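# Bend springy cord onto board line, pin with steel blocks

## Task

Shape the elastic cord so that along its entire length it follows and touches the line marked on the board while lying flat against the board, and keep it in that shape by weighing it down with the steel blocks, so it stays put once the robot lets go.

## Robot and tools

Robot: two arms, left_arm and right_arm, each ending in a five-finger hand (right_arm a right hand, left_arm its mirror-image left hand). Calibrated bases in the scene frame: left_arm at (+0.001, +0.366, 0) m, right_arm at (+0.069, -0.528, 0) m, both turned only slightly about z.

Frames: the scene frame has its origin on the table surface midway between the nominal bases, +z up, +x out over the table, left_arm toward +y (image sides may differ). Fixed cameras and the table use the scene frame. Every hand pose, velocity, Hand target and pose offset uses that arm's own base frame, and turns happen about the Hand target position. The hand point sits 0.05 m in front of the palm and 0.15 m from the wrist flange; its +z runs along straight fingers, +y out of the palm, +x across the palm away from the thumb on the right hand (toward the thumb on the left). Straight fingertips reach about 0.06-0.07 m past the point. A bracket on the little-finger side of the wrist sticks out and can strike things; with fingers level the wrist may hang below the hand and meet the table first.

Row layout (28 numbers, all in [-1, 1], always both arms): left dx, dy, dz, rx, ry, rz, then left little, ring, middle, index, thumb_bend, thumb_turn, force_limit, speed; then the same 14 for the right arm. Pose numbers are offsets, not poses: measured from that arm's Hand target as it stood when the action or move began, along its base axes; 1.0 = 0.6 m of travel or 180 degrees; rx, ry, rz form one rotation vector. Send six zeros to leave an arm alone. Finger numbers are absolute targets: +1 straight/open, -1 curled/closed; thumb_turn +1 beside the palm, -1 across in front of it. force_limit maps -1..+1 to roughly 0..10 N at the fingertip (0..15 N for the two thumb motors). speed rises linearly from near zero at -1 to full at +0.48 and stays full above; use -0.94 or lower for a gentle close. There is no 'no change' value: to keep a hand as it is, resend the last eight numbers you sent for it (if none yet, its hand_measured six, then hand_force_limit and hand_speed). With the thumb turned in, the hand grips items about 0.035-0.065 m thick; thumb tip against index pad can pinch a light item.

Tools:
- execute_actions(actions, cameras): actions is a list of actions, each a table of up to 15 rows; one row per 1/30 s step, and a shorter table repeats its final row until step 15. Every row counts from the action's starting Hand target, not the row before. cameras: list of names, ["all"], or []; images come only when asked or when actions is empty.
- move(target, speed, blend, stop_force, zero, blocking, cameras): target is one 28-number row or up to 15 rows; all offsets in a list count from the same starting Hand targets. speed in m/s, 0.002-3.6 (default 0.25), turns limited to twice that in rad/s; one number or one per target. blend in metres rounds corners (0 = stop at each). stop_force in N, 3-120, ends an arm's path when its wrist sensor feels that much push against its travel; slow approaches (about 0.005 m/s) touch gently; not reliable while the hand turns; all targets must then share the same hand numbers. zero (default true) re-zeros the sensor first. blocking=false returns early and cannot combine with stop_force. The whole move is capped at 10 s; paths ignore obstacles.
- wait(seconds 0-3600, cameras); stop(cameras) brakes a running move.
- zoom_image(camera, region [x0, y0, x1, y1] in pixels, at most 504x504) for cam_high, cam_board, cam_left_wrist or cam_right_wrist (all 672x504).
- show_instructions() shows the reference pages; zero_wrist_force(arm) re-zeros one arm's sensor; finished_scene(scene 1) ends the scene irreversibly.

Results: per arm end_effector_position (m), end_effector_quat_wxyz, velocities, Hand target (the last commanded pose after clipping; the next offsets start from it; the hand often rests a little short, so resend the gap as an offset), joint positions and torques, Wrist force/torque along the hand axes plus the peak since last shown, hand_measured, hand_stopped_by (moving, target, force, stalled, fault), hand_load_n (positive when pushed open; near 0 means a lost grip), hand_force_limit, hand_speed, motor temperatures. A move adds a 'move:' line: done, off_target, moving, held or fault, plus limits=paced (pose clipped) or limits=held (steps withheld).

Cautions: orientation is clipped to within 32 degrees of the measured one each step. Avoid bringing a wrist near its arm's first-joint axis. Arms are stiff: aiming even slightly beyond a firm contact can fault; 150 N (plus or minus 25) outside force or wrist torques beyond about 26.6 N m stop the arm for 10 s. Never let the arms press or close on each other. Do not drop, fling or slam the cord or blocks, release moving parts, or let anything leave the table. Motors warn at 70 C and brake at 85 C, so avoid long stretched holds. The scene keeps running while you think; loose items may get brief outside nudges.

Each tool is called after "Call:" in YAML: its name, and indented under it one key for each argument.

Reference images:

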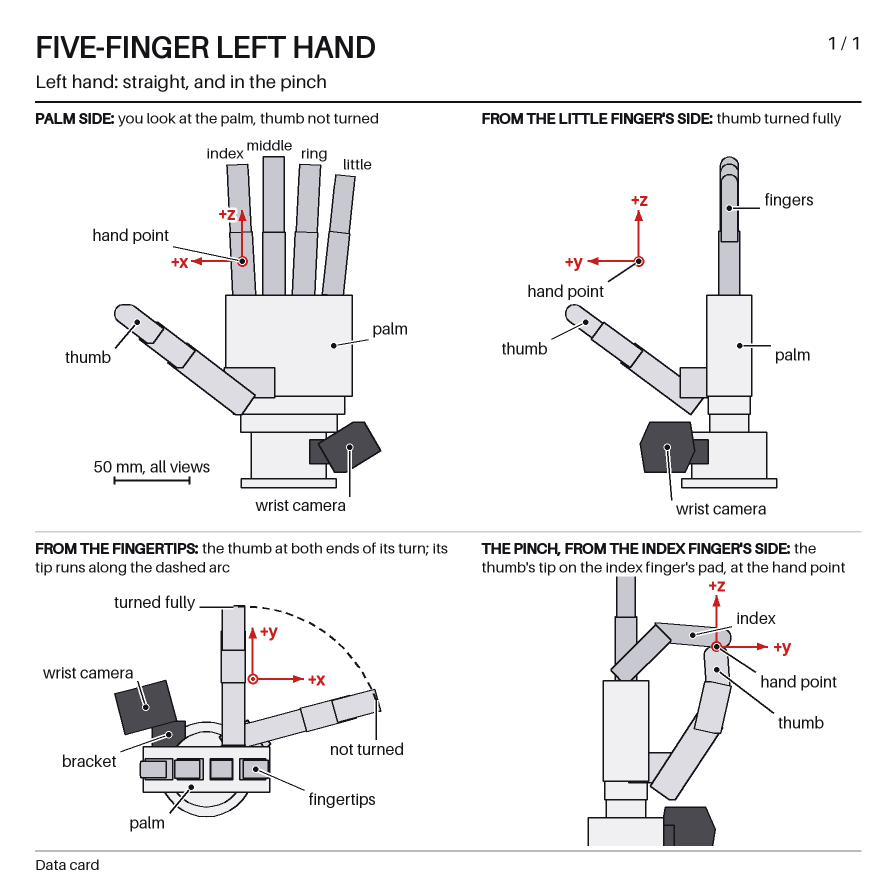

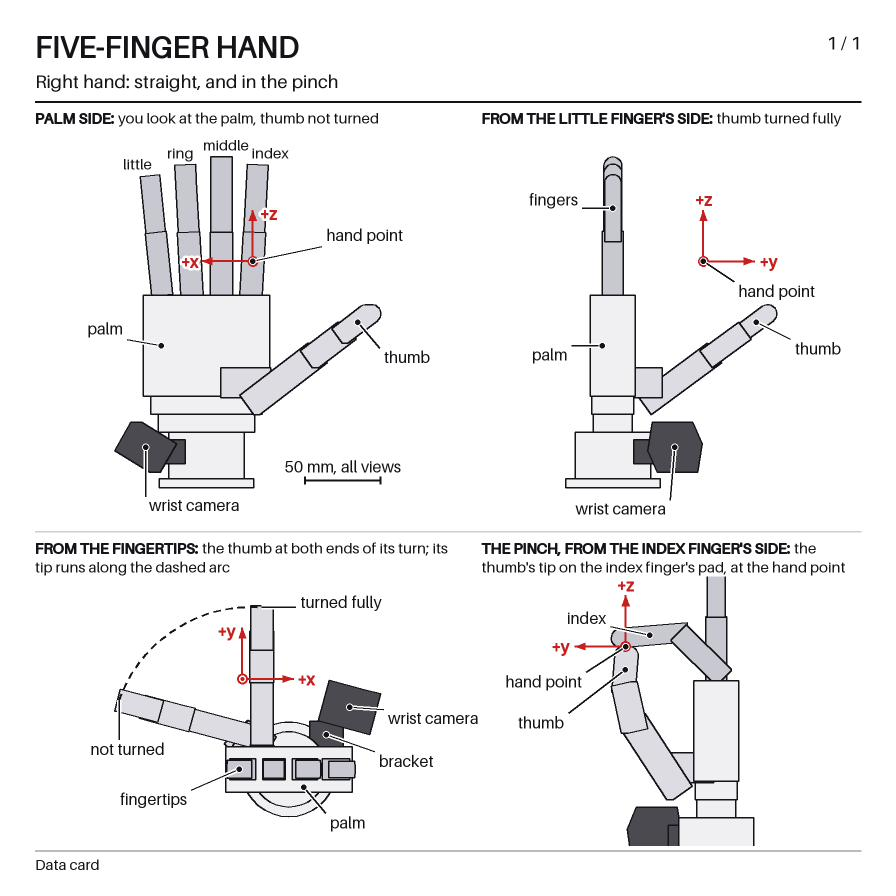

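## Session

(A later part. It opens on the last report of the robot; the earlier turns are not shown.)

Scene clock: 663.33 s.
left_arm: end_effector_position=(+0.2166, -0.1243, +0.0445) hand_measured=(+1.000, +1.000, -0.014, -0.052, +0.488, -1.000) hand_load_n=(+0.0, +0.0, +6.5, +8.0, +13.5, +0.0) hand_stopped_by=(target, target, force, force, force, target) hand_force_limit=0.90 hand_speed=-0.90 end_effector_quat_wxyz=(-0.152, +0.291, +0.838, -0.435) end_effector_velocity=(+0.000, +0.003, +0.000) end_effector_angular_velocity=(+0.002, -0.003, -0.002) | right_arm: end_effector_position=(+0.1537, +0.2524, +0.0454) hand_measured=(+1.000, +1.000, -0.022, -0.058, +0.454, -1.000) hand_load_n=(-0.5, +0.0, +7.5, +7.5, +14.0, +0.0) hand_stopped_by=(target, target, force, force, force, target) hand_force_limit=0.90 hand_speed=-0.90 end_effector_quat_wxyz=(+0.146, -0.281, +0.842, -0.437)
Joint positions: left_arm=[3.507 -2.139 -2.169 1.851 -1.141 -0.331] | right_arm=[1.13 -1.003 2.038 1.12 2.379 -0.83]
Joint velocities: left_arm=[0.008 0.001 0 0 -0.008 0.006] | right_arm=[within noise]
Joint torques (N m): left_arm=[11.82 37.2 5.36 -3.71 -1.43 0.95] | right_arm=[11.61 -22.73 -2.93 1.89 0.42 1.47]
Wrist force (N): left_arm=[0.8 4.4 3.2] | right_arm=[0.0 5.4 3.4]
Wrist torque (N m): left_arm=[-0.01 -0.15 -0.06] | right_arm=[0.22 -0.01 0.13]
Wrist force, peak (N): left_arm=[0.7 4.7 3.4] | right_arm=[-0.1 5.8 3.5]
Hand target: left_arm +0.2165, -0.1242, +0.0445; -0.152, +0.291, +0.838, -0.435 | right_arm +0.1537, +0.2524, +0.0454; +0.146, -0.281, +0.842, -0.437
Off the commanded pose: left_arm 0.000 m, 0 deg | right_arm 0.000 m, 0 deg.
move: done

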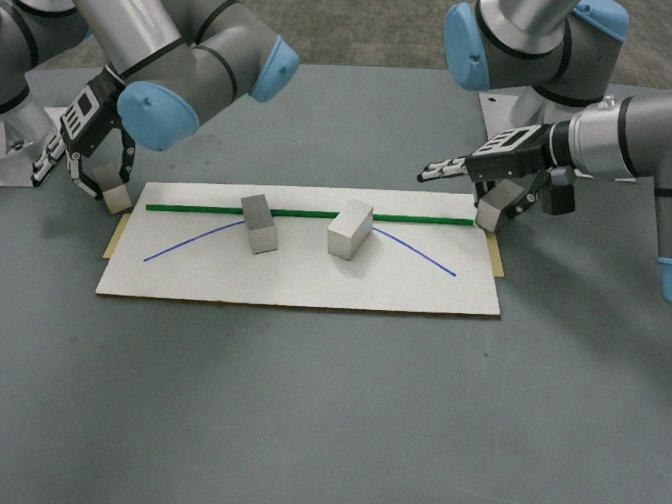

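Call:
move:
  target:
    - [0.0001,-0.0025,0,0,0,0,1,1,-0.4,-0.4,0.42,-1,0.9,-0.9,0,0,0,0,0,0,1,1,-0.4,-0.4,0.42,-1,0.9,-0.9]
    - [-0.0006,0.0133,0,0,0,0,1,1,-0.4,-0.4,0.42,-1,0.9,-0.9,-0.0667,-0.0008,0,0,0,0,1,1,-0.4,-0.4,0.42,-1,0.9,-0.9]
    - [-0.0756,0.0099,0,0,0,0,1,1,-0.4,-0.4,0.42,-1,0.9,-0.9,-0.0682,0.125,0,0,0,0,1,1,-0.4,-0.4,0.42,-1,0.9,-0.9]
    - [-0.059,-0.1173,0,0,0,0,1,1,-0.4,-0.4,0.42,-1,0.9,-0.9,-0.0682,0.1253,0,0,0,0,1,1,-0.4,-0.4,0.42,-1,0.9,-0.9]
    - [-0.034,-0.1162,0,0,0,0,1,1,-0.4,-0.4,0.42,-1,0.9,-0.9,-0.0345,0.1253,0,0,0,0,1,1,-0.4,-0.4,0.42,-1,0.9,-0.9]
  speed: [0.03,0.05,0.06,0.06,0.03]
  blend: [0,0.003,0.003,0.003,0]
  cameras: ["cam_board"]

Call:
zoom_image:
  camera: "cam_board"
  region: [130, 150, 310, 285]

Call:
zoom_image:
  camera: "cam_board"
  region: [310, 150, 490, 285]

Scene clock: 674.20 s.
left_arm: end_effector_position=(+0.1961, -0.1940, +0.0445) hand_measured=(+1.000, +1.000, -0.014, -0.052, +0.488, -1.000) hand_load_n=(+0.0, +0.0, +6.5, +8.0, +13.5, +0.0) hand_stopped_by=(target, target, force, force, force, target) hand_force_limit=0.90 hand_speed=-0.90 end_effector_quat_wxyz=(-0.152, +0.291, +0.838, -0.435) end_effector_velocity=(-0.002, -0.001, +0.000) end_effector_angular_velocity=(+0.001, -0.001, -0.003) | right_arm: end_effector_position=(+0.1332, +0.3276, +0.0454) hand_measured=(+1.000, +1.000, -0.022, -0.058, +0.454, -1.000) hand_load_n=(-0.5, +0.0, +7.5, +7.5, +14.0, +0.0) hand_stopped_by=(target, target, force, force, force, target) hand_force_limit=0.90 hand_speed=-0.90 end_effector_quat_wxyz=(+0.146, -0.281, +0.842, -0.437) end_effector_velocity=(-0.002, +0.001, +0.000) end_effector_angular_velocity=(+0.003, -0.001, -0.002)
Joint positions: left_arm=[3.309 -2.119 -2.186 1.921 -0.992 -0.479] | right_arm=[1.252 -0.886 1.821 1.316 2.307 -0.692]
Joint velocities: left_arm=[-0.003 0.003 -0.005 0.003 0 0] | right_arm=[0.004 0 -0.001 0.003 -0.004 0.007]
Joint torques (N m): left_arm=[-3.8 41.42 1 -1.41 1.5 -0.37] | right_arm=[13.13 -47.6 -8.86 4.24 -0.07 1.97]
Wrist force (N): left_arm=[-0.1 4.3 3.4] | right_arm=[-0.2 5.3 3.3]
Wrist torque (N m): left_arm=[-0.04 -0.08 -0.10] | right_arm=[0.22 0.09 0.09]
Wrist force, peak (N): left_arm=[0.2 5.2 3.0] | right_arm=[0.2 5.7 3.7]
Hand target: left_arm +0.1961, -0.1939, +0.0445; -0.152, +0.291, +0.838, -0.435 | right_arm +0.1330, +0.3276, +0.0454; +0.146, -0.281, +0.842, -0.437
Off the commanded pose: left_arm 0.000 m, 0 deg | right_arm 0.000 m, 0 deg.
move: done

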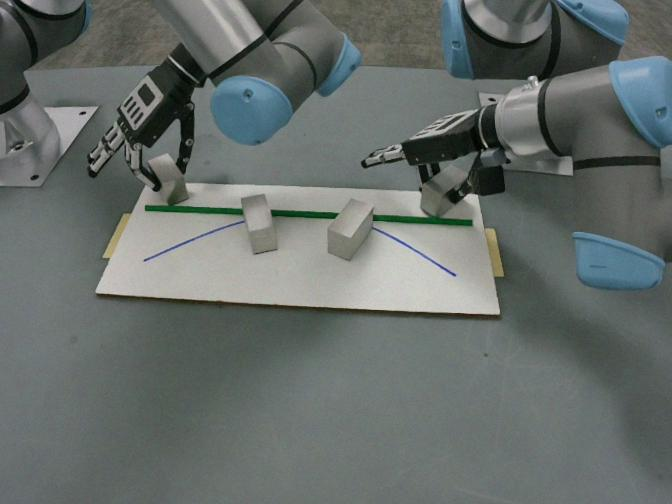

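Scaled by 2.800.

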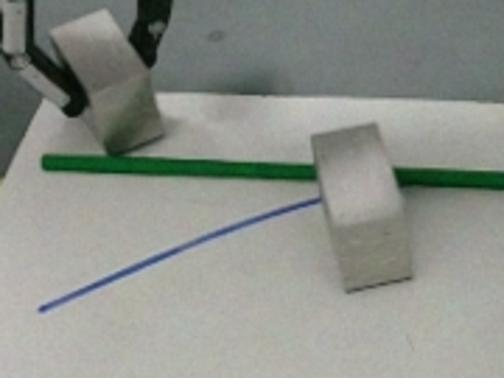

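Scaled by 2.800.

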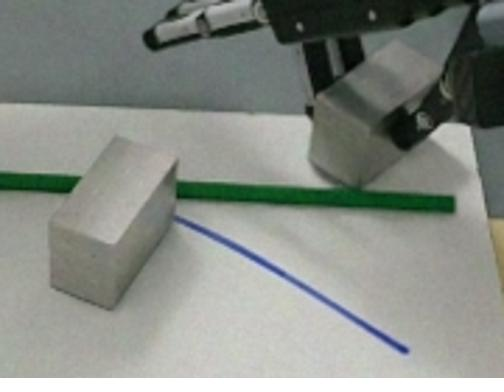

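Call:
move:
  target:
    - [0,0,0,0,0,0,1,1,-0.4,-0.4,0.42,-1,0.9,-0.9,0.0167,0.0002,0,0,0,0,1,1,-0.4,-0.4,0.42,-1,0.9,-0.9]
    - [0.05,0.0023,0,0,0,0,1,1,-0.4,-0.4,0.42,-1,0.9,-0.9,0.0667,0.0008,0,0,0,0,1,1,-0.4,-0.4,0.42,-1,0.9,-0.9]
  speed: 0.03
  cameras: ["cam_board"]

Call:
zoom_image:
  camera: "cam_board"
  region: [130, 150, 310, 285]

Call:
zoom_image:
  camera: "cam_board"
  region: [310, 150, 490, 285]

Scene clock: 679.10 s.
left_arm: end_effector_position=(+0.2261, -0.1926, +0.0445) hand_measured=(+1.000, +1.000, -0.014, -0.052, +0.488, -1.000) hand_load_n=(+0.0, -0.5, +6.5, +8.0, +13.5, +0.5) hand_stopped_by=(target, target, force, force, force, target) hand_force_limit=0.90 hand_speed=-0.90 end_effector_quat_wxyz=(-0.152, +0.291, +0.838, -0.435) | right_arm: end_effector_position=(+0.1731, +0.3281, +0.0455) hand_measured=(+1.000, +1.000, -0.022, -0.058, +0.454, -1.000) hand_load_n=(+0.0, +0.0, +7.5, +7.5, +14.0, +0.0) hand_stopped_by=(target, target, force, force, force, target) hand_force_limit=0.90 hand_speed=-0.90 end_effector_quat_wxyz=(+0.146, -0.281, +0.842, -0.437)
Joint positions: left_arm=[3.299 -2.155 -2.098 1.873 -0.984 -0.488] | right_arm=[1.165 -0.886 1.798 1.272 2.36 -0.789]
Joint torques (N m): left_arm=[-2.05 43.31 -0.78 -1.69 1.16 0.12] | right_arm=[11.13 -29.64 -5.33 4.21 0 1.41]
Wrist force (N): left_arm=[0.4 4.5 3.2] | right_arm=[0.2 5.3 3.5]
Wrist torque (N m): left_arm=[0.05 -0.12 -0.11] | right_arm=[0.18 0.02 0.09]
Wrist force, peak (N): left_arm=[0.1 4.6 3.6] | right_arm=[-0.1 5.8 3.8]
Hand target: left_arm +0.2261, -0.1925, +0.0445; -0.152, +0.291, +0.838, -0.435 | right_arm +0.1730, +0.3280, +0.0454; +0.146, -0.281, +0.842, -0.437
Off the commanded pose: left_arm 0.000 m, 0 deg | right_arm 0.000 m, 0 deg.
move: done

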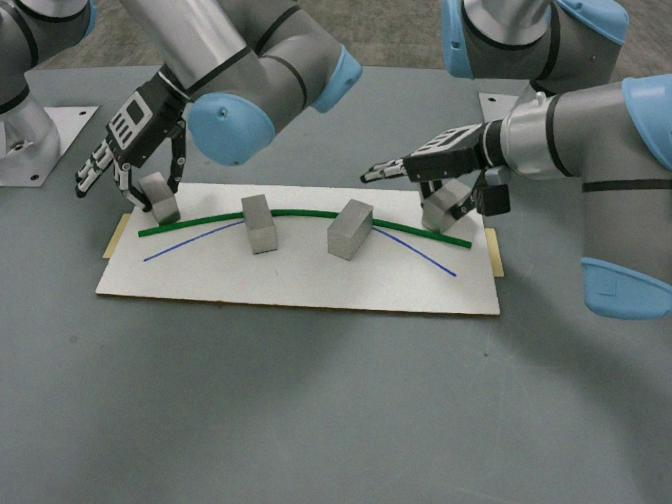

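Scaled by 2.800.

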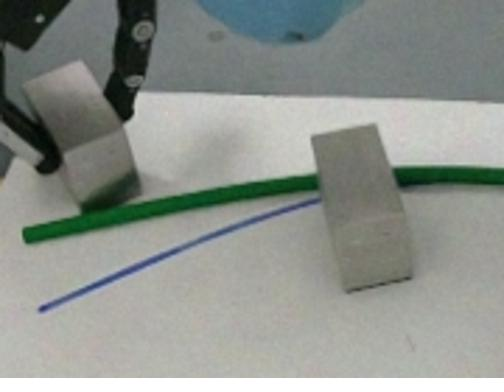

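Scaled by 2.800.

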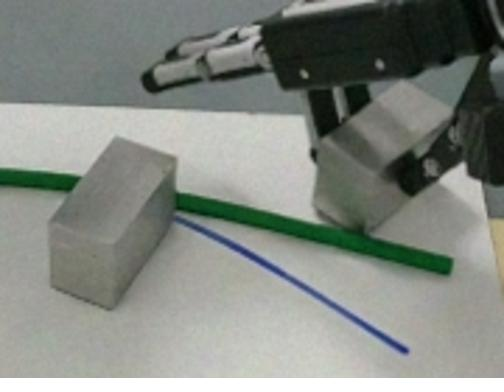

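Call:
move:
  target: [0.0583,0.0027,0,0,0,0,1,1,-0.4,-0.4,0.42,-1,0.9,-0.9,0.05,0.0006,0,0,0,0,1,1,-0.4,-0.4,0.42,-1,0.9,-0.9]
  speed: 0.03
  cameras: ["cam_board"]

Call:
zoom_image:
  camera: "cam_board"
  region: [130, 150, 310, 285]

Call:
zoom_image:
  camera: "cam_board"
  region: [310, 150, 490, 285]

Scene clock: 685.13 s.
left_arm: end_effector_position=(+0.2611, -0.1910, +0.0445) hand_measured=(+1.000, +1.000, -0.014, -0.052, +0.488, -1.000) hand_load_n=(+0.0, +0.0, +6.5, +8.0, +13.5, +0.5) hand_stopped_by=(target, target, force, force, force, target) hand_force_limit=0.90 hand_speed=-0.90 end_effector_quat_wxyz=(-0.152, +0.291, +0.838, -0.435) | right_arm: end_effector_position=(+0.2032, +0.3284, +0.0454) hand_measured=(+1.000, +1.000, -0.022, -0.058, +0.454, -1.000) hand_load_n=(+0.0, +0.0, +7.5, +7.5, +14.0, +0.0) hand_stopped_by=(target, target, force, force, force, target) hand_force_limit=0.90 hand_speed=-0.90 end_effector_quat_wxyz=(+0.146, -0.281, +0.842, -0.437) end_effector_velocity=(-0.002, +0.000, -0.001) end_effector_angular_velocity=(+0.001, +0.001, -0.003)
Joint positions: left_arm=[3.288 -2.2 -1.993 1.818 -0.977 -0.497] | right_arm=[1.102 -0.883 1.774 1.239 2.395 -0.864]
Joint velocities: left_arm=[within noise] | right_arm=[0.002 0 0.002 0.001 -0.004 0.006]
Joint torques (N m): left_arm=[-3.46 48.66 3.1 -1.33 1.38 -0.14] | right_arm=[10.82 -34.89 -5.44 4.44 0.12 1.49]
Wrist force (N): left_arm=[0.6 4.1 3.1] | right_arm=[0.2 4.9 3.7]
Wrist torque (N m): left_arm=[-0.03 -0.14 -0.08] | right_arm=[0.13 -0.01 0.11]
Wrist force, peak (N): left_arm=[0.1 4.8 3.3] | right_arm=[0.1 5.7 3.9]
Hand target: left_arm +0.2611, -0.1909, +0.0445; -0.152, +0.291, +0.838, -0.435 | right_arm +0.2030, +0.3284, +0.0454; +0.146, -0.281, +0.842, -0.437
Off the commanded pose: left_arm 0.000 m, 0 deg | right_arm 0.000 m, 0 deg.
move: done

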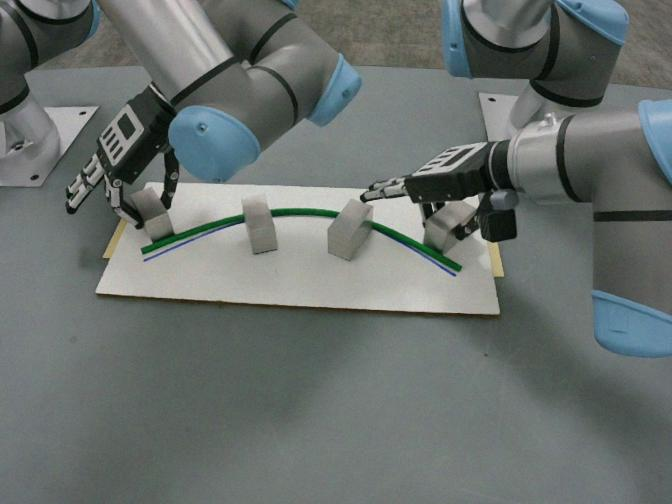

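Scaled by 2.800.

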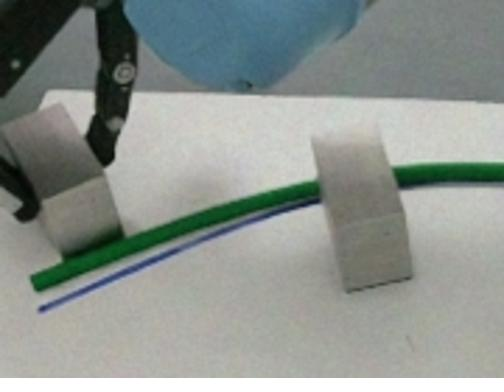

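Scaled by 2.800.

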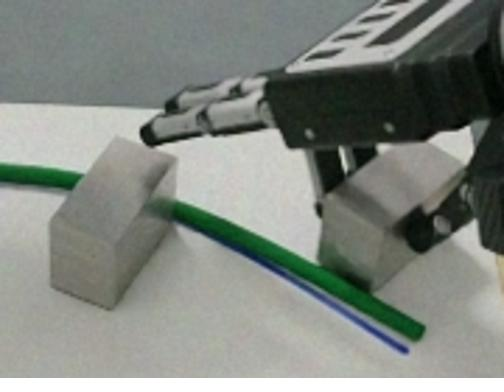

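Call:
move:
  target: [0.025,0.00115,0,0,0,0,1,1,-0.4,-0.4,0.42,-1,0.9,-0.9,0.0233,0.0003,0,0,0,0,1,1,-0.4,-0.4,0.42,-1,0.9,-0.9]
  speed: 0.02
  cameras: ["cam_board"]

Call:
zoom_image:
  camera: "cam_board"
  region: [130, 180, 290, 290]

Call:
zoom_image:
  camera: "cam_board"
  region: [320, 180, 480, 290]

Scene clock: 689.57 s.
left_arm: end_effector_position=(+0.2761, -0.1903, +0.0445) hand_measured=(+1.000, +1.000, -0.014, -0.052, +0.488, -1.000) hand_load_n=(+0.0, -0.5, +6.5, +7.5, +13.5, +0.5) hand_stopped_by=(target, target, force, force, force, target) hand_force_limit=0.90 hand_speed=-0.90 end_effector_quat_wxyz=(-0.152, +0.291, +0.838, -0.435) end_effector_velocity=(-0.002, +0.000, +0.000) end_effector_angular_velocity=(-0.001, +0.002, +0.002) | right_arm: end_effector_position=(+0.2172, +0.3286, +0.0454) hand_measured=(+1.000, +1.000, -0.022, -0.058, +0.454, -1.000) hand_load_n=(+0.0, -0.5, +8.0, +7.0, +14.0, +0.0) hand_stopped_by=(target, target, force, force, force, target) hand_force_limit=0.90 hand_speed=-0.90 end_effector_quat_wxyz=(+0.146, -0.281, +0.842, -0.437)
Joint positions: left_arm=[3.285 -2.22 -1.947 1.793 -0.974 -0.5] | right_arm=[1.073 -0.881 1.76 1.224 2.41 -0.9]
Joint velocities: left_arm=[0.002 0.001 -0.005 0.003 0.001 0] | right_arm=[within noise]
Joint torques (N m): left_arm=[-6.65 48.8 2.58 -1.56 2.1 -0.75] | right_arm=[11.29 -33.76 -6.95 3.66 0.33 1.5]
Wrist force (N): left_arm=[1.0 4.2 2.9] | right_arm=[0.3 5.4 3.4]
Wrist torque (N m): left_arm=[-0.01 -0.15 -0.08] | right_arm=[0.21 -0.01 0.17]
Wrist force, peak (N): left_arm=[0.4 4.8 3.1] | right_arm=[0.1 5.8 3.6]
Hand target: left_arm +0.2761, -0.1902, +0.0445; -0.152, +0.291, +0.838, -0.435 | right_arm +0.2170, +0.3286, +0.0454; +0.146, -0.281, +0.842, -0.437
Off the commanded pose: left_arm 0.000 m, 0 deg | right_arm 0.000 m, 0 deg.
move: done

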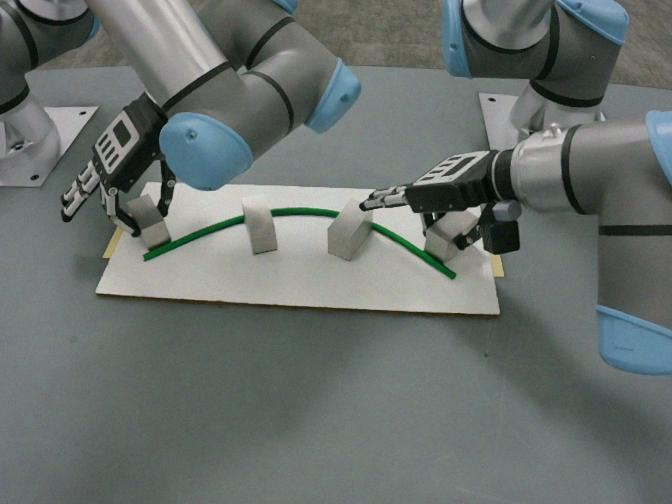

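Scaled by 3.150.

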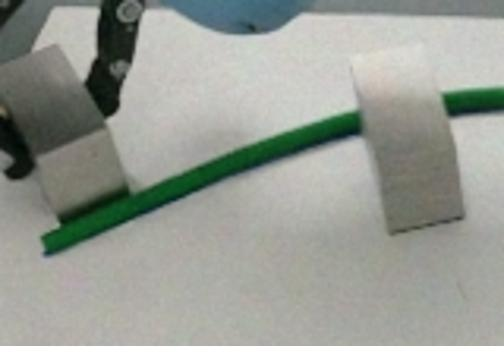

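Scaled by 3.150.

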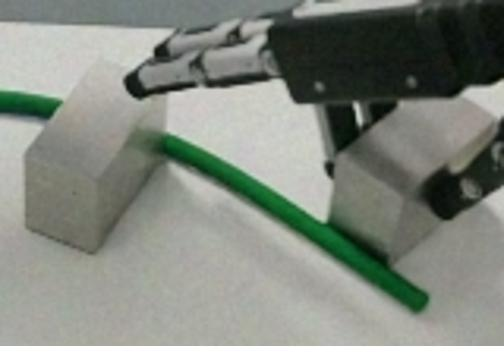

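Call:
zoom_image:
  camera: "cam_board"
  region: [135, 205, 215, 275]

Call:
zoom_image:
  camera: "cam_board"
  region: [200, 190, 290, 250]

Call:
zoom_image:
  camera: "cam_board"
  region: [270, 190, 345, 240]

Call:
zoom_image:
  camera: "cam_board"
  region: [365, 210, 465, 285]

Scaled by 6.300.

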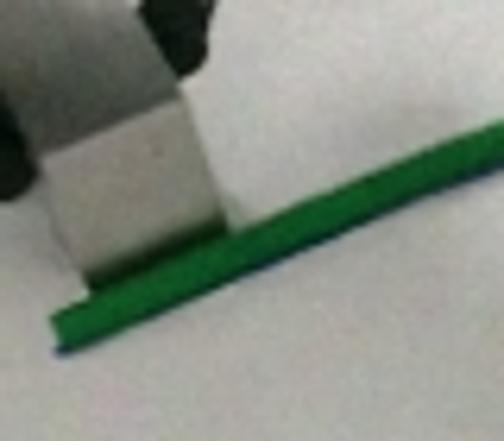

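Scaled by 5.600.

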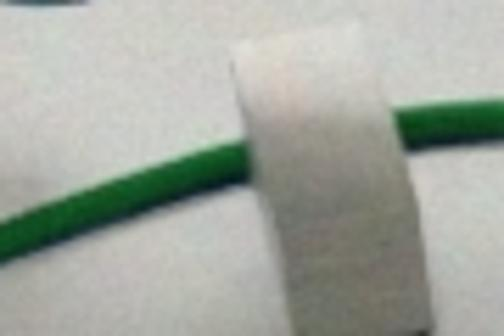

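Scaled by 6.720.

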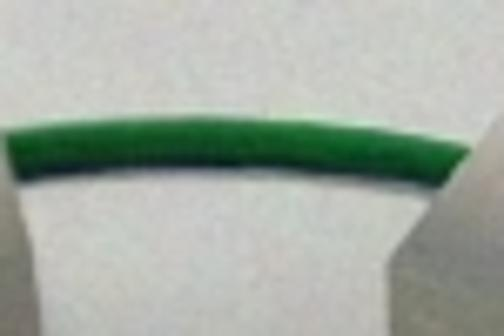

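Scaled by 5.040.

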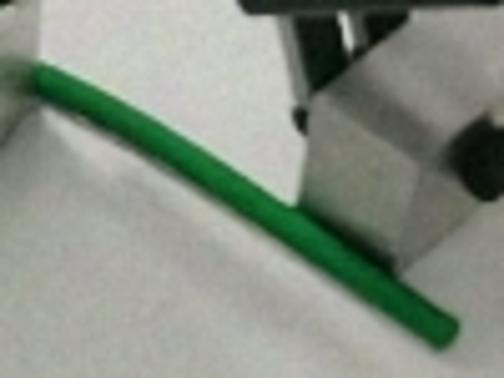

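Call:
move:
  target: [-0.008,0.0062,0,0,0,0.022,1,1,-0.4,-0.4,0.42,-1,0.9,-0.9,0.0018,0.0013,0,0,0,0,1,1,-0.4,-0.4,0.42,-1,0.9,-0.9]
  speed: 0.02
  cameras: ["cam_board"]

Call:
zoom_image:
  camera: "cam_board"
  region: [135, 205, 215, 275]

Call:
zoom_image:
  camera: "cam_board"
  region: [270, 190, 345, 240]

Call:
zoom_image:
  camera: "cam_board"
  region: [365, 210, 465, 285]

Scene clock: 711.30 s.
left_arm: end_effector_position=(+0.2713, -0.1865, +0.0445) hand_measured=(+1.000, +1.000, -0.014, -0.052, +0.488, -1.000) hand_load_n=(+0.0, +0.0, +7.0, +8.0, +13.5, +0.0) hand_stopped_by=(target, target, force, force, force, target) hand_force_limit=0.90 hand_speed=-0.90 end_effector_quat_wxyz=(-0.137, +0.262, +0.848, -0.440) | right_arm: end_effector_position=(+0.2181, +0.3294, +0.0454) hand_measured=(+1.000, +1.000, -0.022, -0.058, +0.454, -1.000) hand_load_n=(+0.0, +0.0, +8.0, +7.5, +14.0, +0.0) hand_stopped_by=(target, target, force, force, force, target) hand_force_limit=0.90 hand_speed=-0.90 end_effector_quat_wxyz=(+0.146, -0.281, +0.842, -0.437)
Joint positions: left_arm=[3.322 -2.198 -1.991 1.831 -0.952 -0.527] | right_arm=[1.072 -0.879 1.757 1.225 2.41 -0.902]
Joint torques (N m): left_arm=[-7.6 36.97 12.89 -3.67 1.1 0.34] | right_arm=[-13.43 -30.75 -16.32 3.93 3.16 -1.52]
Wrist force (N): left_arm=[0.5 4.1 3.2] | right_arm=[0.4 5.1 3.5]
Wrist torque (N m): left_arm=[-0.01 -0.12 -0.08] | right_arm=[0.19 -0.02 0.19]
Wrist force, peak (N): left_arm=[0.8 4.9 3.2] | right_arm=[0.3 5.5 3.8]
Hand target: left_arm +0.2713, -0.1865, +0.0445; -0.137, +0.262, +0.848, -0.440 | right_arm +0.2181, +0.3294, +0.0454; +0.146, -0.281, +0.842, -0.437
Off the commanded pose: left_arm 0.000 m, 0 deg | right_arm 0.000 m, 0 deg.
move: done

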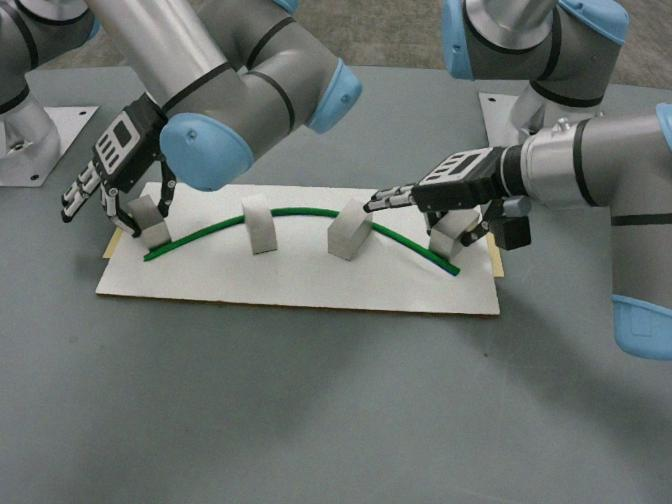

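Scaled by 6.300.

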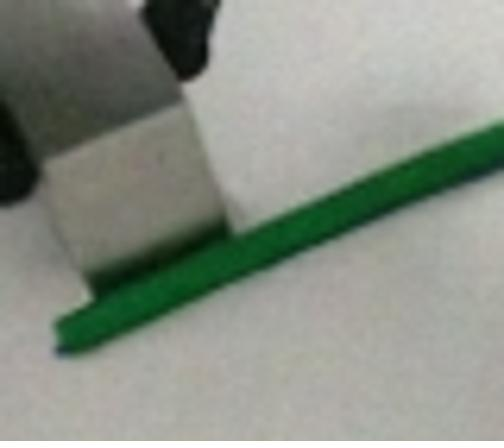

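Scaled by 6.720.

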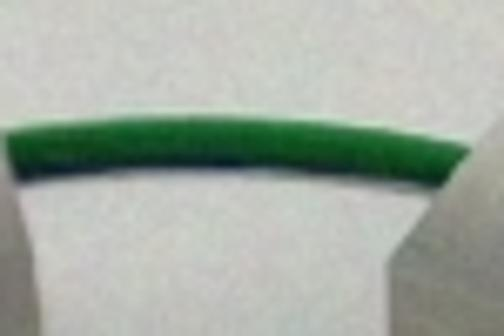

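Scaled by 5.040.

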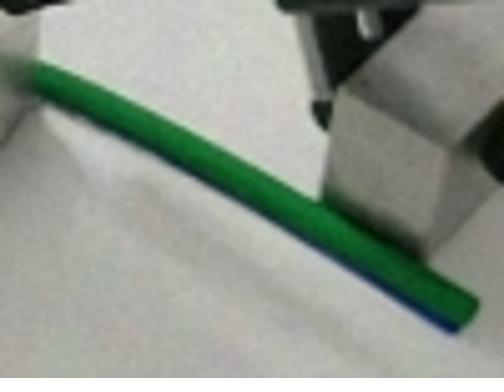

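Call:
move:
  target: [0.0029,-0.0022,0,0,0,0,1,1,-0.4,-0.4,0.42,-1,0.9,-0.9,0.0011,0.0008,0,0,0,0,1,1,-0.4,-0.4,0.42,-1,0.9,-0.9]
  speed: 0.02
  cameras: ["cam_board"]

Call:
zoom_image:
  camera: "cam_board"
  region: [135, 205, 215, 275]

Call:
zoom_image:
  camera: "cam_board"
  region: [270, 190, 345, 240]

Call:
zoom_image:
  camera: "cam_board"
  region: [365, 210, 465, 285]

Scene clock: 718.03 s.
left_arm: end_effector_position=(+0.2730, -0.1879, +0.0445) hand_measured=(+1.000, +1.000, -0.014, -0.052, +0.488, -1.000) hand_load_n=(+0.0, -0.5, +6.5, +8.0, +13.5, +0.0) hand_stopped_by=(target, target, force, force, force, target) hand_force_limit=0.90 hand_speed=-0.90 end_effector_quat_wxyz=(-0.137, +0.262, +0.848, -0.440) | right_arm: end_effector_position=(+0.2188, +0.3299, +0.0454) hand_measured=(+1.000, +1.000, -0.022, -0.058, +0.454, -1.000) hand_load_n=(+0.0, -0.5, +7.5, +7.5, +14.0, +0.0) hand_stopped_by=(target, target, force, force, force, target) hand_force_limit=0.90 hand_speed=-0.90 end_effector_quat_wxyz=(+0.146, -0.281, +0.842, -0.437)
Joint positions: left_arm=[3.318 -2.201 -1.984 1.829 -0.949 -0.531] | right_arm=[1.072 -0.878 1.754 1.225 2.41 -0.903]
Joint torques (N m): left_arm=[9.98 47.9 2.28 -1.87 -0.85 0.83] | right_arm=[-10.28 -34.47 -8.06 3.45 2.74 0.06]
Wrist force (N): left_arm=[0.9 4.3 2.9] | right_arm=[0.0 5.3 3.5]
Wrist torque (N m): left_arm=[0.01 -0.17 -0.08] | right_arm=[0.23 0.05 0.17]
Wrist force, peak (N): left_arm=[0.5 4.9 2.9] | right_arm=[0.2 5.4 3.8]
Hand target: left_arm +0.2730, -0.1878, +0.0445; -0.137, +0.262, +0.848, -0.440 | right_arm +0.2187, +0.3298, +0.0454; +0.146, -0.281, +0.842, -0.437
Off the commanded pose: left_arm 0.000 m, 0 deg | right_arm 0.000 m, 0 deg.
move: done

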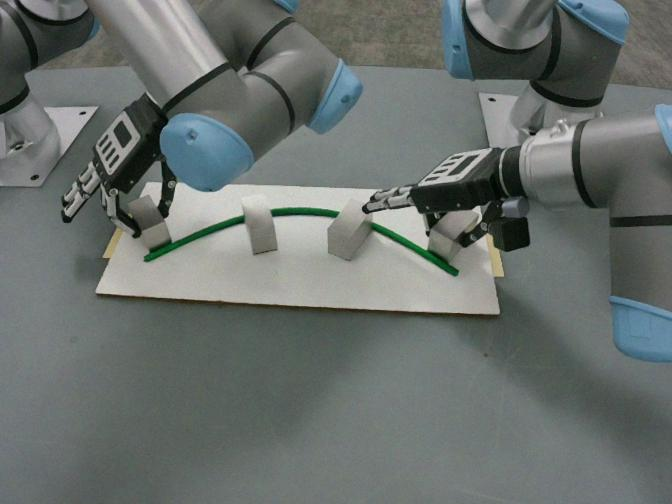

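Scaled by 6.300.

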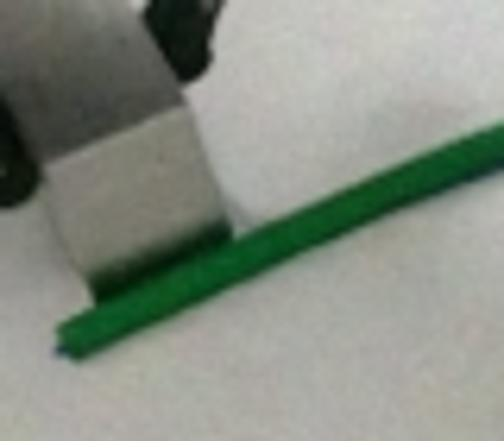

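Scaled by 6.720.

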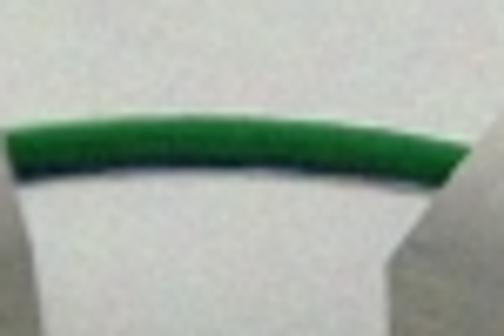

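Scaled by 5.040.

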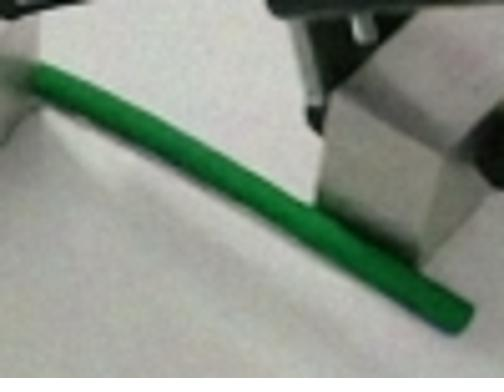

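Call:
execute_actions:
  actions: []

Call:
zoom_image:
  camera: "cam_left_wrist"
  region: [0, 0, 320, 320]

Call:
zoom_image:
  camera: "cam_right_wrist"
  region: [340, 160, 672, 504]

Scene clock: 721.30 s.
left_arm: end_effector_position=(+0.2730, -0.1878, +0.0445) hand_measured=(+1.000, +1.000, -0.014, -0.052, +0.488, -1.000) hand_load_n=(+0.0, +0.0, +6.5, +8.0, +13.5, +0.5) hand_stopped_by=(target, target, force, force, force, target) hand_force_limit=0.90 hand_speed=-0.90 end_effector_quat_wxyz=(-0.137, +0.262, +0.848, -0.440) | right_arm: end_effector_position=(+0.2187, +0.3298, +0.0454) hand_measured=(+1.000, +1.000, -0.022, -0.058, +0.454, -1.000) hand_load_n=(+0.0, +0.0, +8.0, +7.5, +14.0, +0.0) hand_stopped_by=(target, target, force, force, force, target) hand_force_limit=0.90 hand_speed=-0.90 end_effector_quat_wxyz=(+0.146, -0.281, +0.842, -0.437)
Joint positions: left_arm=[3.318 -2.201 -1.984 1.829 -0.949 -0.531] | right_arm=[1.072 -0.878 1.754 1.225 2.41 -0.903]
Joint velocities: within noise
Joint torques (N m): left_arm=[10.66 49.12 2.02 -1.2 -0.87 0.71] | right_arm=[5.06 -48.94 -6.2 2.16 0.28 1.12]
Motor temperatures (°C): left_arm=[33 34 34 42 40 38] | right_arm=[30 30 33 41 46 41]
Wrist force (N): left_arm=[0.8 3.9 3.2] | right_arm=[0.3 5.2 3.7]
Wrist torque (N m): left_arm=[-0.03 -0.15 -0.07] | right_arm=[0.19 0.00 0.19]
Wrist force, peak (N): left_arm=[0.7 4.6 3.3] | right_arm=[0.1 5.5 3.7]
Hand target: left_arm +0.2730, -0.1878, +0.0445; -0.137, +0.262, +0.848, -0.440 | right_arm +0.2187, +0.3298, +0.0454; +0.146, -0.281, +0.842, -0.437
Off the commanded pose: left_arm 0.000 m, 0 deg | right_arm 0.000 m, 0 deg.
camera_calibration:
cam_left_wrist: T_world_to_cam=[[-0.50359, -0.25276, 0.82614, 0.04882], [-0.39082, 0.91946, 0.04308, 0.28209], [-0.77049, -0.30118, -0.56181, 0.29268]] pos_world=[0.36034, -0.15888, 0.11194]
cam_right_wrist: T_world_to_cam=[[-0.51088, 0.30369, -0.80422, 0.05423], [0.38889, 0.91596, 0.09885, -0.38304], [0.76666, -0.26226, -0.58605, 0.05638]] pos_world=[0.13344, 0.34917, 0.11452]

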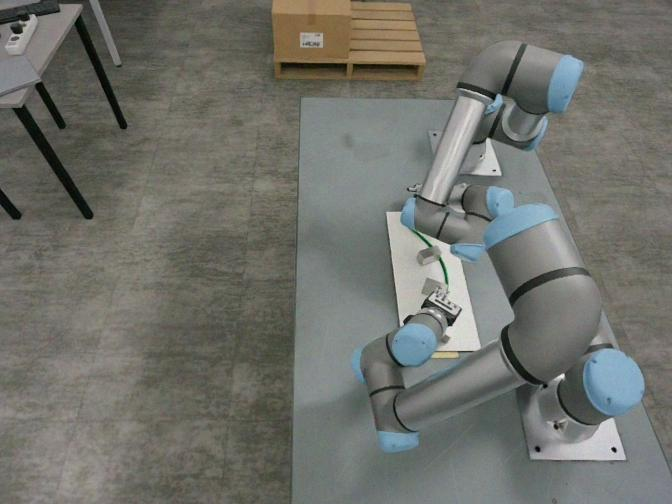

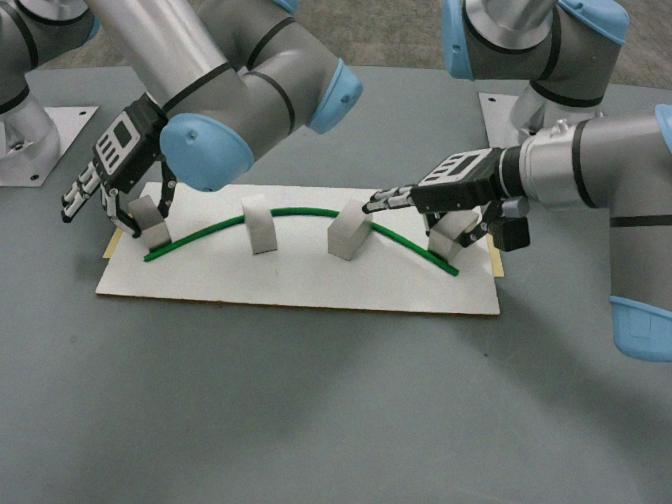

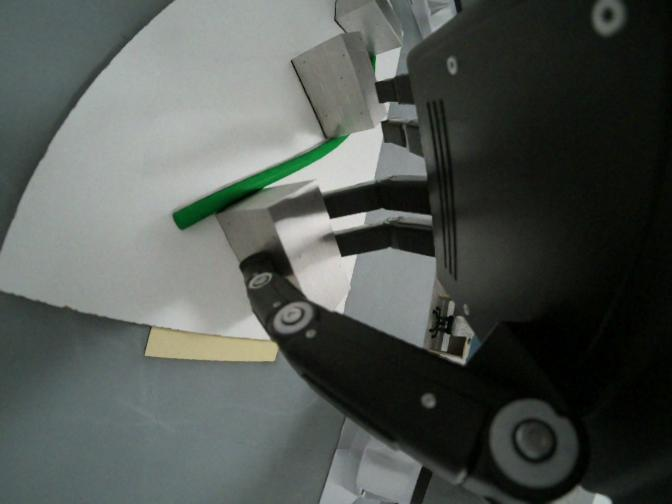

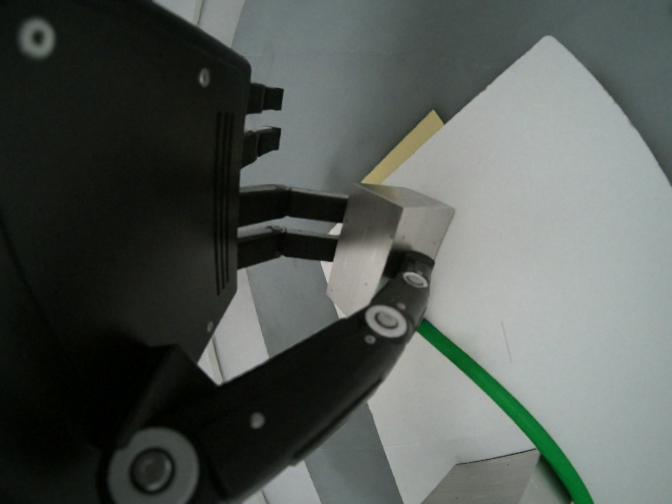

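Scaled by 1.575 from the camera's image (finer frame: 960x720).

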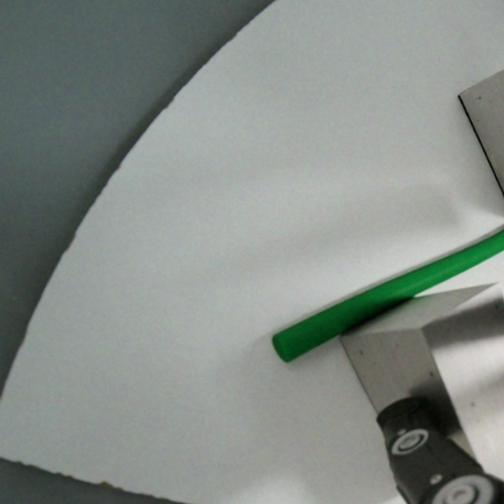

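Scaled by 1.465 from the camera's image (finer frame: 960x720).

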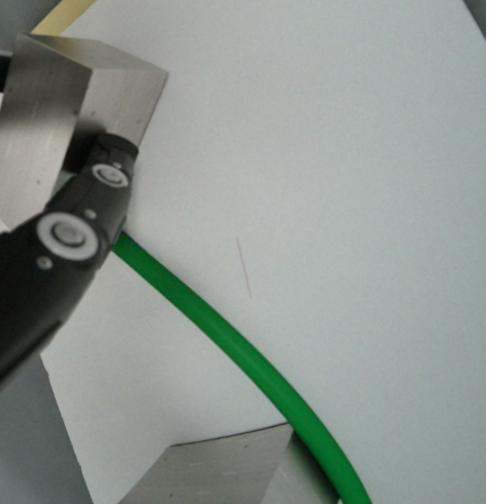

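Call:
move:
  target: [0,0,-0.01,0,0,0,1,1,-0.4,-0.4,0.42,-1,0.9,-0.9,0,0,-0.01,0,0,0,1,1,-0.4,-0.4,0.42,-1,0.9,-0.9]
  speed: 0.006
  stop_force: 5
  cameras: ["cam_board"]

Call:
zoom_image:
  camera: "cam_board"
  region: [135, 205, 215, 275]

Call:
zoom_image:
  camera: "cam_board"
  region: [365, 210, 465, 285]

Scene clock: 725.00 s.
left_arm: end_effector_position=(+0.2730, -0.1878, +0.0423) hand_measured=(+1.000, +1.000, -0.014, -0.052, +0.488, -1.000) hand_load_n=(+0.0, +0.0, +6.5, +7.5, +13.5, +0.0) hand_stopped_by=(target, target, force, force, force, target) hand_force_limit=0.90 hand_speed=-0.90 end_effector_quat_wxyz=(-0.137, +0.262, +0.848, -0.440) | right_arm: end_effector_position=(+0.2187, +0.3298, +0.0433) hand_measured=(+1.000, +1.000, -0.022, -0.058, +0.454, -1.000) hand_load_n=(+0.0, +0.0, +7.5, +7.0, +14.0, +0.0) hand_stopped_by=(target, target, force, force, force, target) hand_force_limit=0.90 hand_speed=-0.90 end_effector_quat_wxyz=(+0.146, -0.281, +0.842, -0.437)
Joint positions: left_arm=[3.318 -2.205 -1.984 1.834 -0.949 -0.531] | right_arm=[1.072 -0.874 1.755 1.221 2.41 -0.903]
Joint torques (N m): left_arm=[7.94 46.68 3.4 -4.82 -0.76 0.45] | right_arm=[9.04 -48.72 -10.66 3.33 0.35 1.01]
Wrist force (N): left_arm=[1.2 0.3 0.5] | right_arm=[0.1 0.6 0.0]
Wrist torque (N m): left_arm=[-0.08 -0.21 -0.02] | right_arm=[0.08 0.09 0.11]
Wrist force, peak (N): left_arm=[0.6 -6.5 -4.2] | right_arm=[-0.1 -5.8 -4.6]
Hand target: left_arm +0.2730, -0.1878, +0.0423; -0.137, +0.262, +0.848, -0.440 (not the last commanded pose) | right_arm +0.2187, +0.3298, +0.0433; +0.146, -0.281, +0.842, -0.437 (not the last commanded pose)
Off the commanded pose: left_arm 0.004 m, 0 deg | right_arm 0.004 m, 0 deg.
move: contact (left_arm, right_arm)

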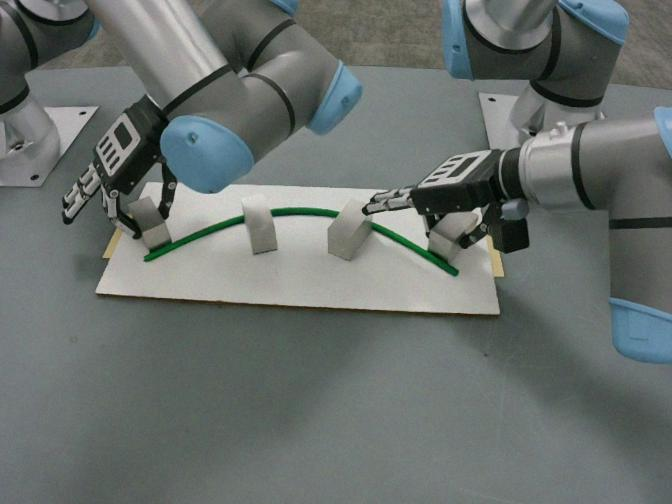

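Scaled by 6.300.

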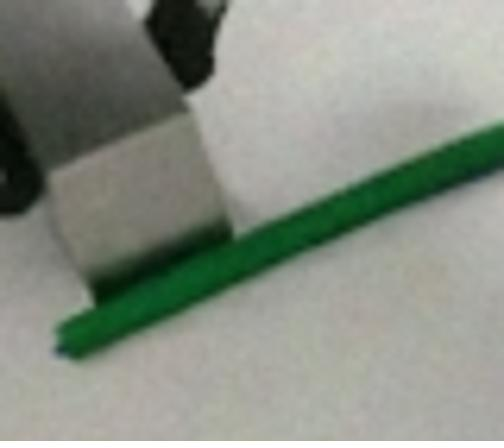

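Scaled by 5.040.

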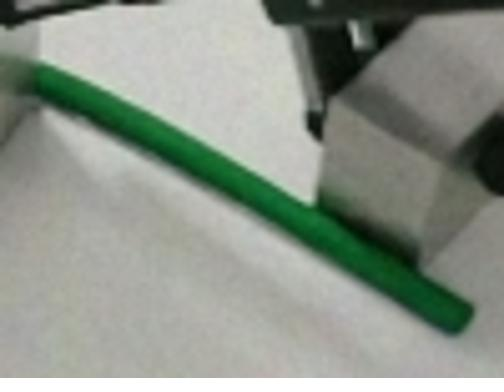

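Call:
move:
  target: [0,0,-0.0018,0,0,0,1,1,-0.4,-0.4,0.42,-1,0.9,-0.9,0,0,-0.0018,0,0,0,1,1,-0.4,-0.4,0.42,-1,0.9,-0.9]
  speed: 0.006
  cameras: ["cam_board"]

Call:
zoom_image:
  camera: "cam_board"
  region: [135, 205, 215, 275]

Call:
zoom_image:
  camera: "cam_board"
  region: [365, 210, 465, 285]

Scene clock: 727.80 s.
left_arm: end_effector_position=(+0.2731, -0.1878, +0.0412) hand_measured=(+1.000, +1.000, -0.014, -0.052, +0.488, -1.000) hand_load_n=(+0.0, +0.0, +6.0, +7.0, +13.0, +0.0) hand_stopped_by=(target, target, force, force, force, target) hand_force_limit=0.90 hand_speed=-0.90 end_effector_quat_wxyz=(-0.137, +0.262, +0.848, -0.440) | right_arm: end_effector_position=(+0.2188, +0.3299, +0.0422) hand_measured=(+1.000, +1.000, -0.022, -0.058, +0.454, -1.000) hand_load_n=(+0.0, +0.0, +7.0, +6.5, +14.0, +0.0) hand_stopped_by=(target, target, force, force, force, target) hand_force_limit=0.90 hand_speed=-0.90 end_effector_quat_wxyz=(+0.146, -0.281, +0.842, -0.437)
Joint positions: left_arm=[3.318 -2.208 -1.984 1.836 -0.949 -0.531] | right_arm=[1.072 -0.872 1.755 1.219 2.41 -0.903]
Joint torques (N m): left_arm=[2.38 32.78 7.04 -0.19 -0.88 0.46] | right_arm=[9.03 -24.4 -2.63 1.08 0.24 1.04]
Wrist force (N): left_arm=[1.3 -10.6 -6.9] | right_arm=[-1.1 -11.7 -9.2]
Wrist torque (N m): left_arm=[-0.51 -0.38 0.14] | right_arm=[-0.37 0.32 -0.04]
Wrist force, peak (N): left_arm=[1.2 -10.9 -7.1] | right_arm=[0.5 -11.6 -9.9]
Hand target: left_arm +0.2730, -0.1878, +0.0413; -0.137, +0.262, +0.848, -0.440 | right_arm +0.2187, +0.3298, +0.0422; +0.146, -0.281, +0.842, -0.437
Off the commanded pose: left_arm 0.000 m, 0 deg | right_arm 0.000 m, 0 deg.
move: done

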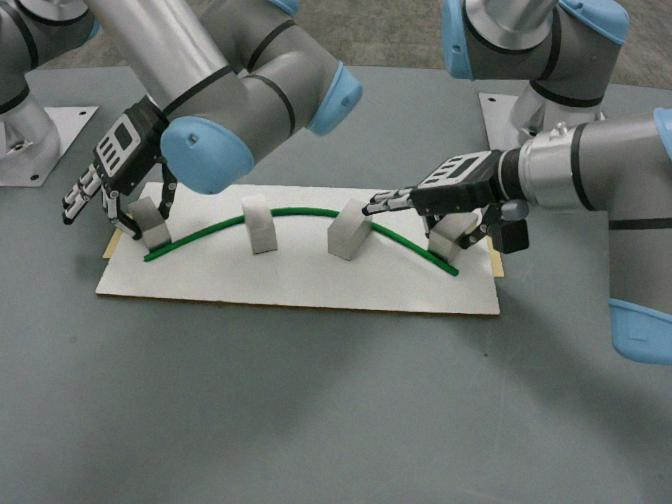

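Scaled by 6.300.

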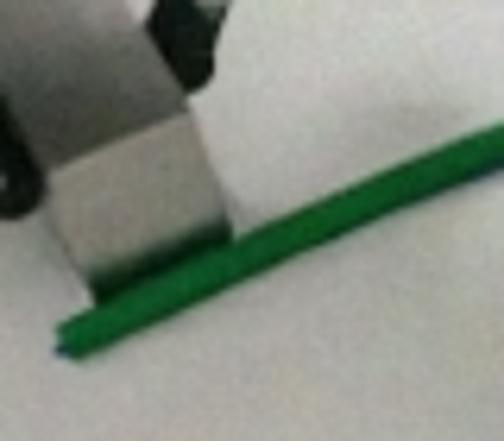

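Scaled by 5.040.

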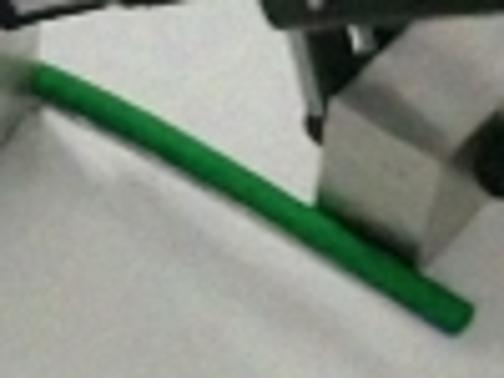

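Call:
move:
  target:
    - [0,0,0.0012,0,0,0,1,1,-0.4,-0.4,0.42,-1,0.9,-0.9,0,0,0.0012,0,0,0,1,1,-0.4,-0.4,0.42,-1,0.9,-0.9]
    - [0,0,0.0025,0,0,0,1,1,0.15,0.15,0.7,-1,0.8,-0.85,0,0,0.0025,0,0,0,1,1,0.15,0.15,0.7,-1,0.8,-0.85]
  speed: 0.01
  cameras: ["cam_board"]

Call:
zoom_image:
  camera: "cam_board"
  region: [135, 205, 215, 275]

Call:
zoom_image:
  camera: "cam_board"
  region: [365, 210, 465, 285]

Scene clock: 731.57 s.
left_arm: end_effector_position=(+0.2730, -0.1878, +0.0428) hand_measured=(+1.000, +1.000, +0.150, +0.150, +0.700, -1.000) hand_load_n=(+0.0, +0.0, +0.0, +0.0, +0.0, +0.0) hand_stopped_by=(target, target, target, target, target, target) hand_force_limit=0.80 hand_speed=-0.85 end_effector_quat_wxyz=(-0.137, +0.262, +0.848, -0.440) | right_arm: end_effector_position=(+0.2187, +0.3299, +0.0437) hand_measured=(+1.000, +1.000, +0.150, +0.150, +0.700, -1.000) hand_load_n=(+0.0, +0.0, +0.0, +0.0, +0.0, +0.5) hand_stopped_by=(target, target, target, target, target, target) hand_force_limit=0.80 hand_speed=-0.85 end_effector_quat_wxyz=(+0.146, -0.281, +0.842, -0.437)
Joint positions: left_arm=[3.318 -2.205 -1.984 1.833 -0.949 -0.531] | right_arm=[1.072 -0.875 1.755 1.222 2.41 -0.903]
Joint torques (N m): left_arm=[-4.14 28.02 10.24 -0.21 -0.25 0.35] | right_arm=[9.36 -34.05 -12.45 1.44 0.91 0.94]
Wrist force (N): left_arm=[0.4 -1.3 0.0] | right_arm=[-0.6 -0.2 0.3]
Wrist torque (N m): left_arm=[-0.25 -0.19 0.00] | right_arm=[-0.05 0.11 0.11]
Wrist force, peak (N): left_arm=[1.1 -11.0 -7.1] | right_arm=[-1.8 -11.7 -10.0]
Hand target: left_arm +0.2730, -0.1878, +0.0428; -0.137, +0.262, +0.848, -0.440 | right_arm +0.2187, +0.3298, +0.0437; +0.146, -0.281, +0.842, -0.437
Off the commanded pose: left_arm 0.000 m, 0 deg | right_arm 0.000 m, 0 deg.
move: done

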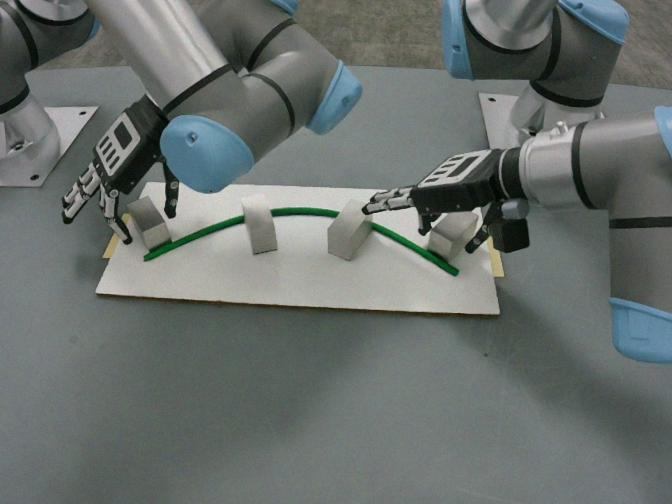

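Scaled by 6.300.

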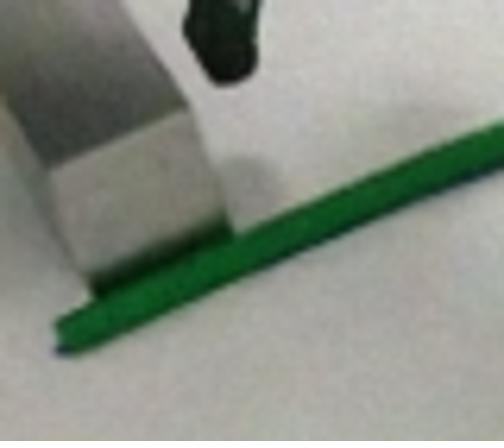

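Scaled by 5.040.

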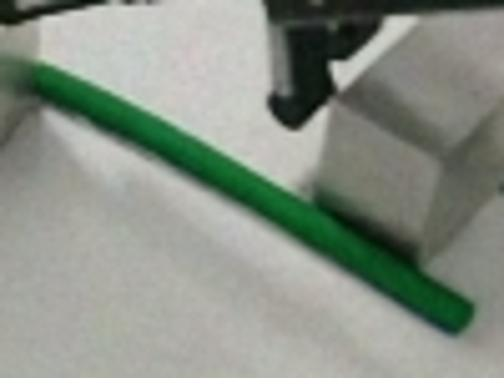

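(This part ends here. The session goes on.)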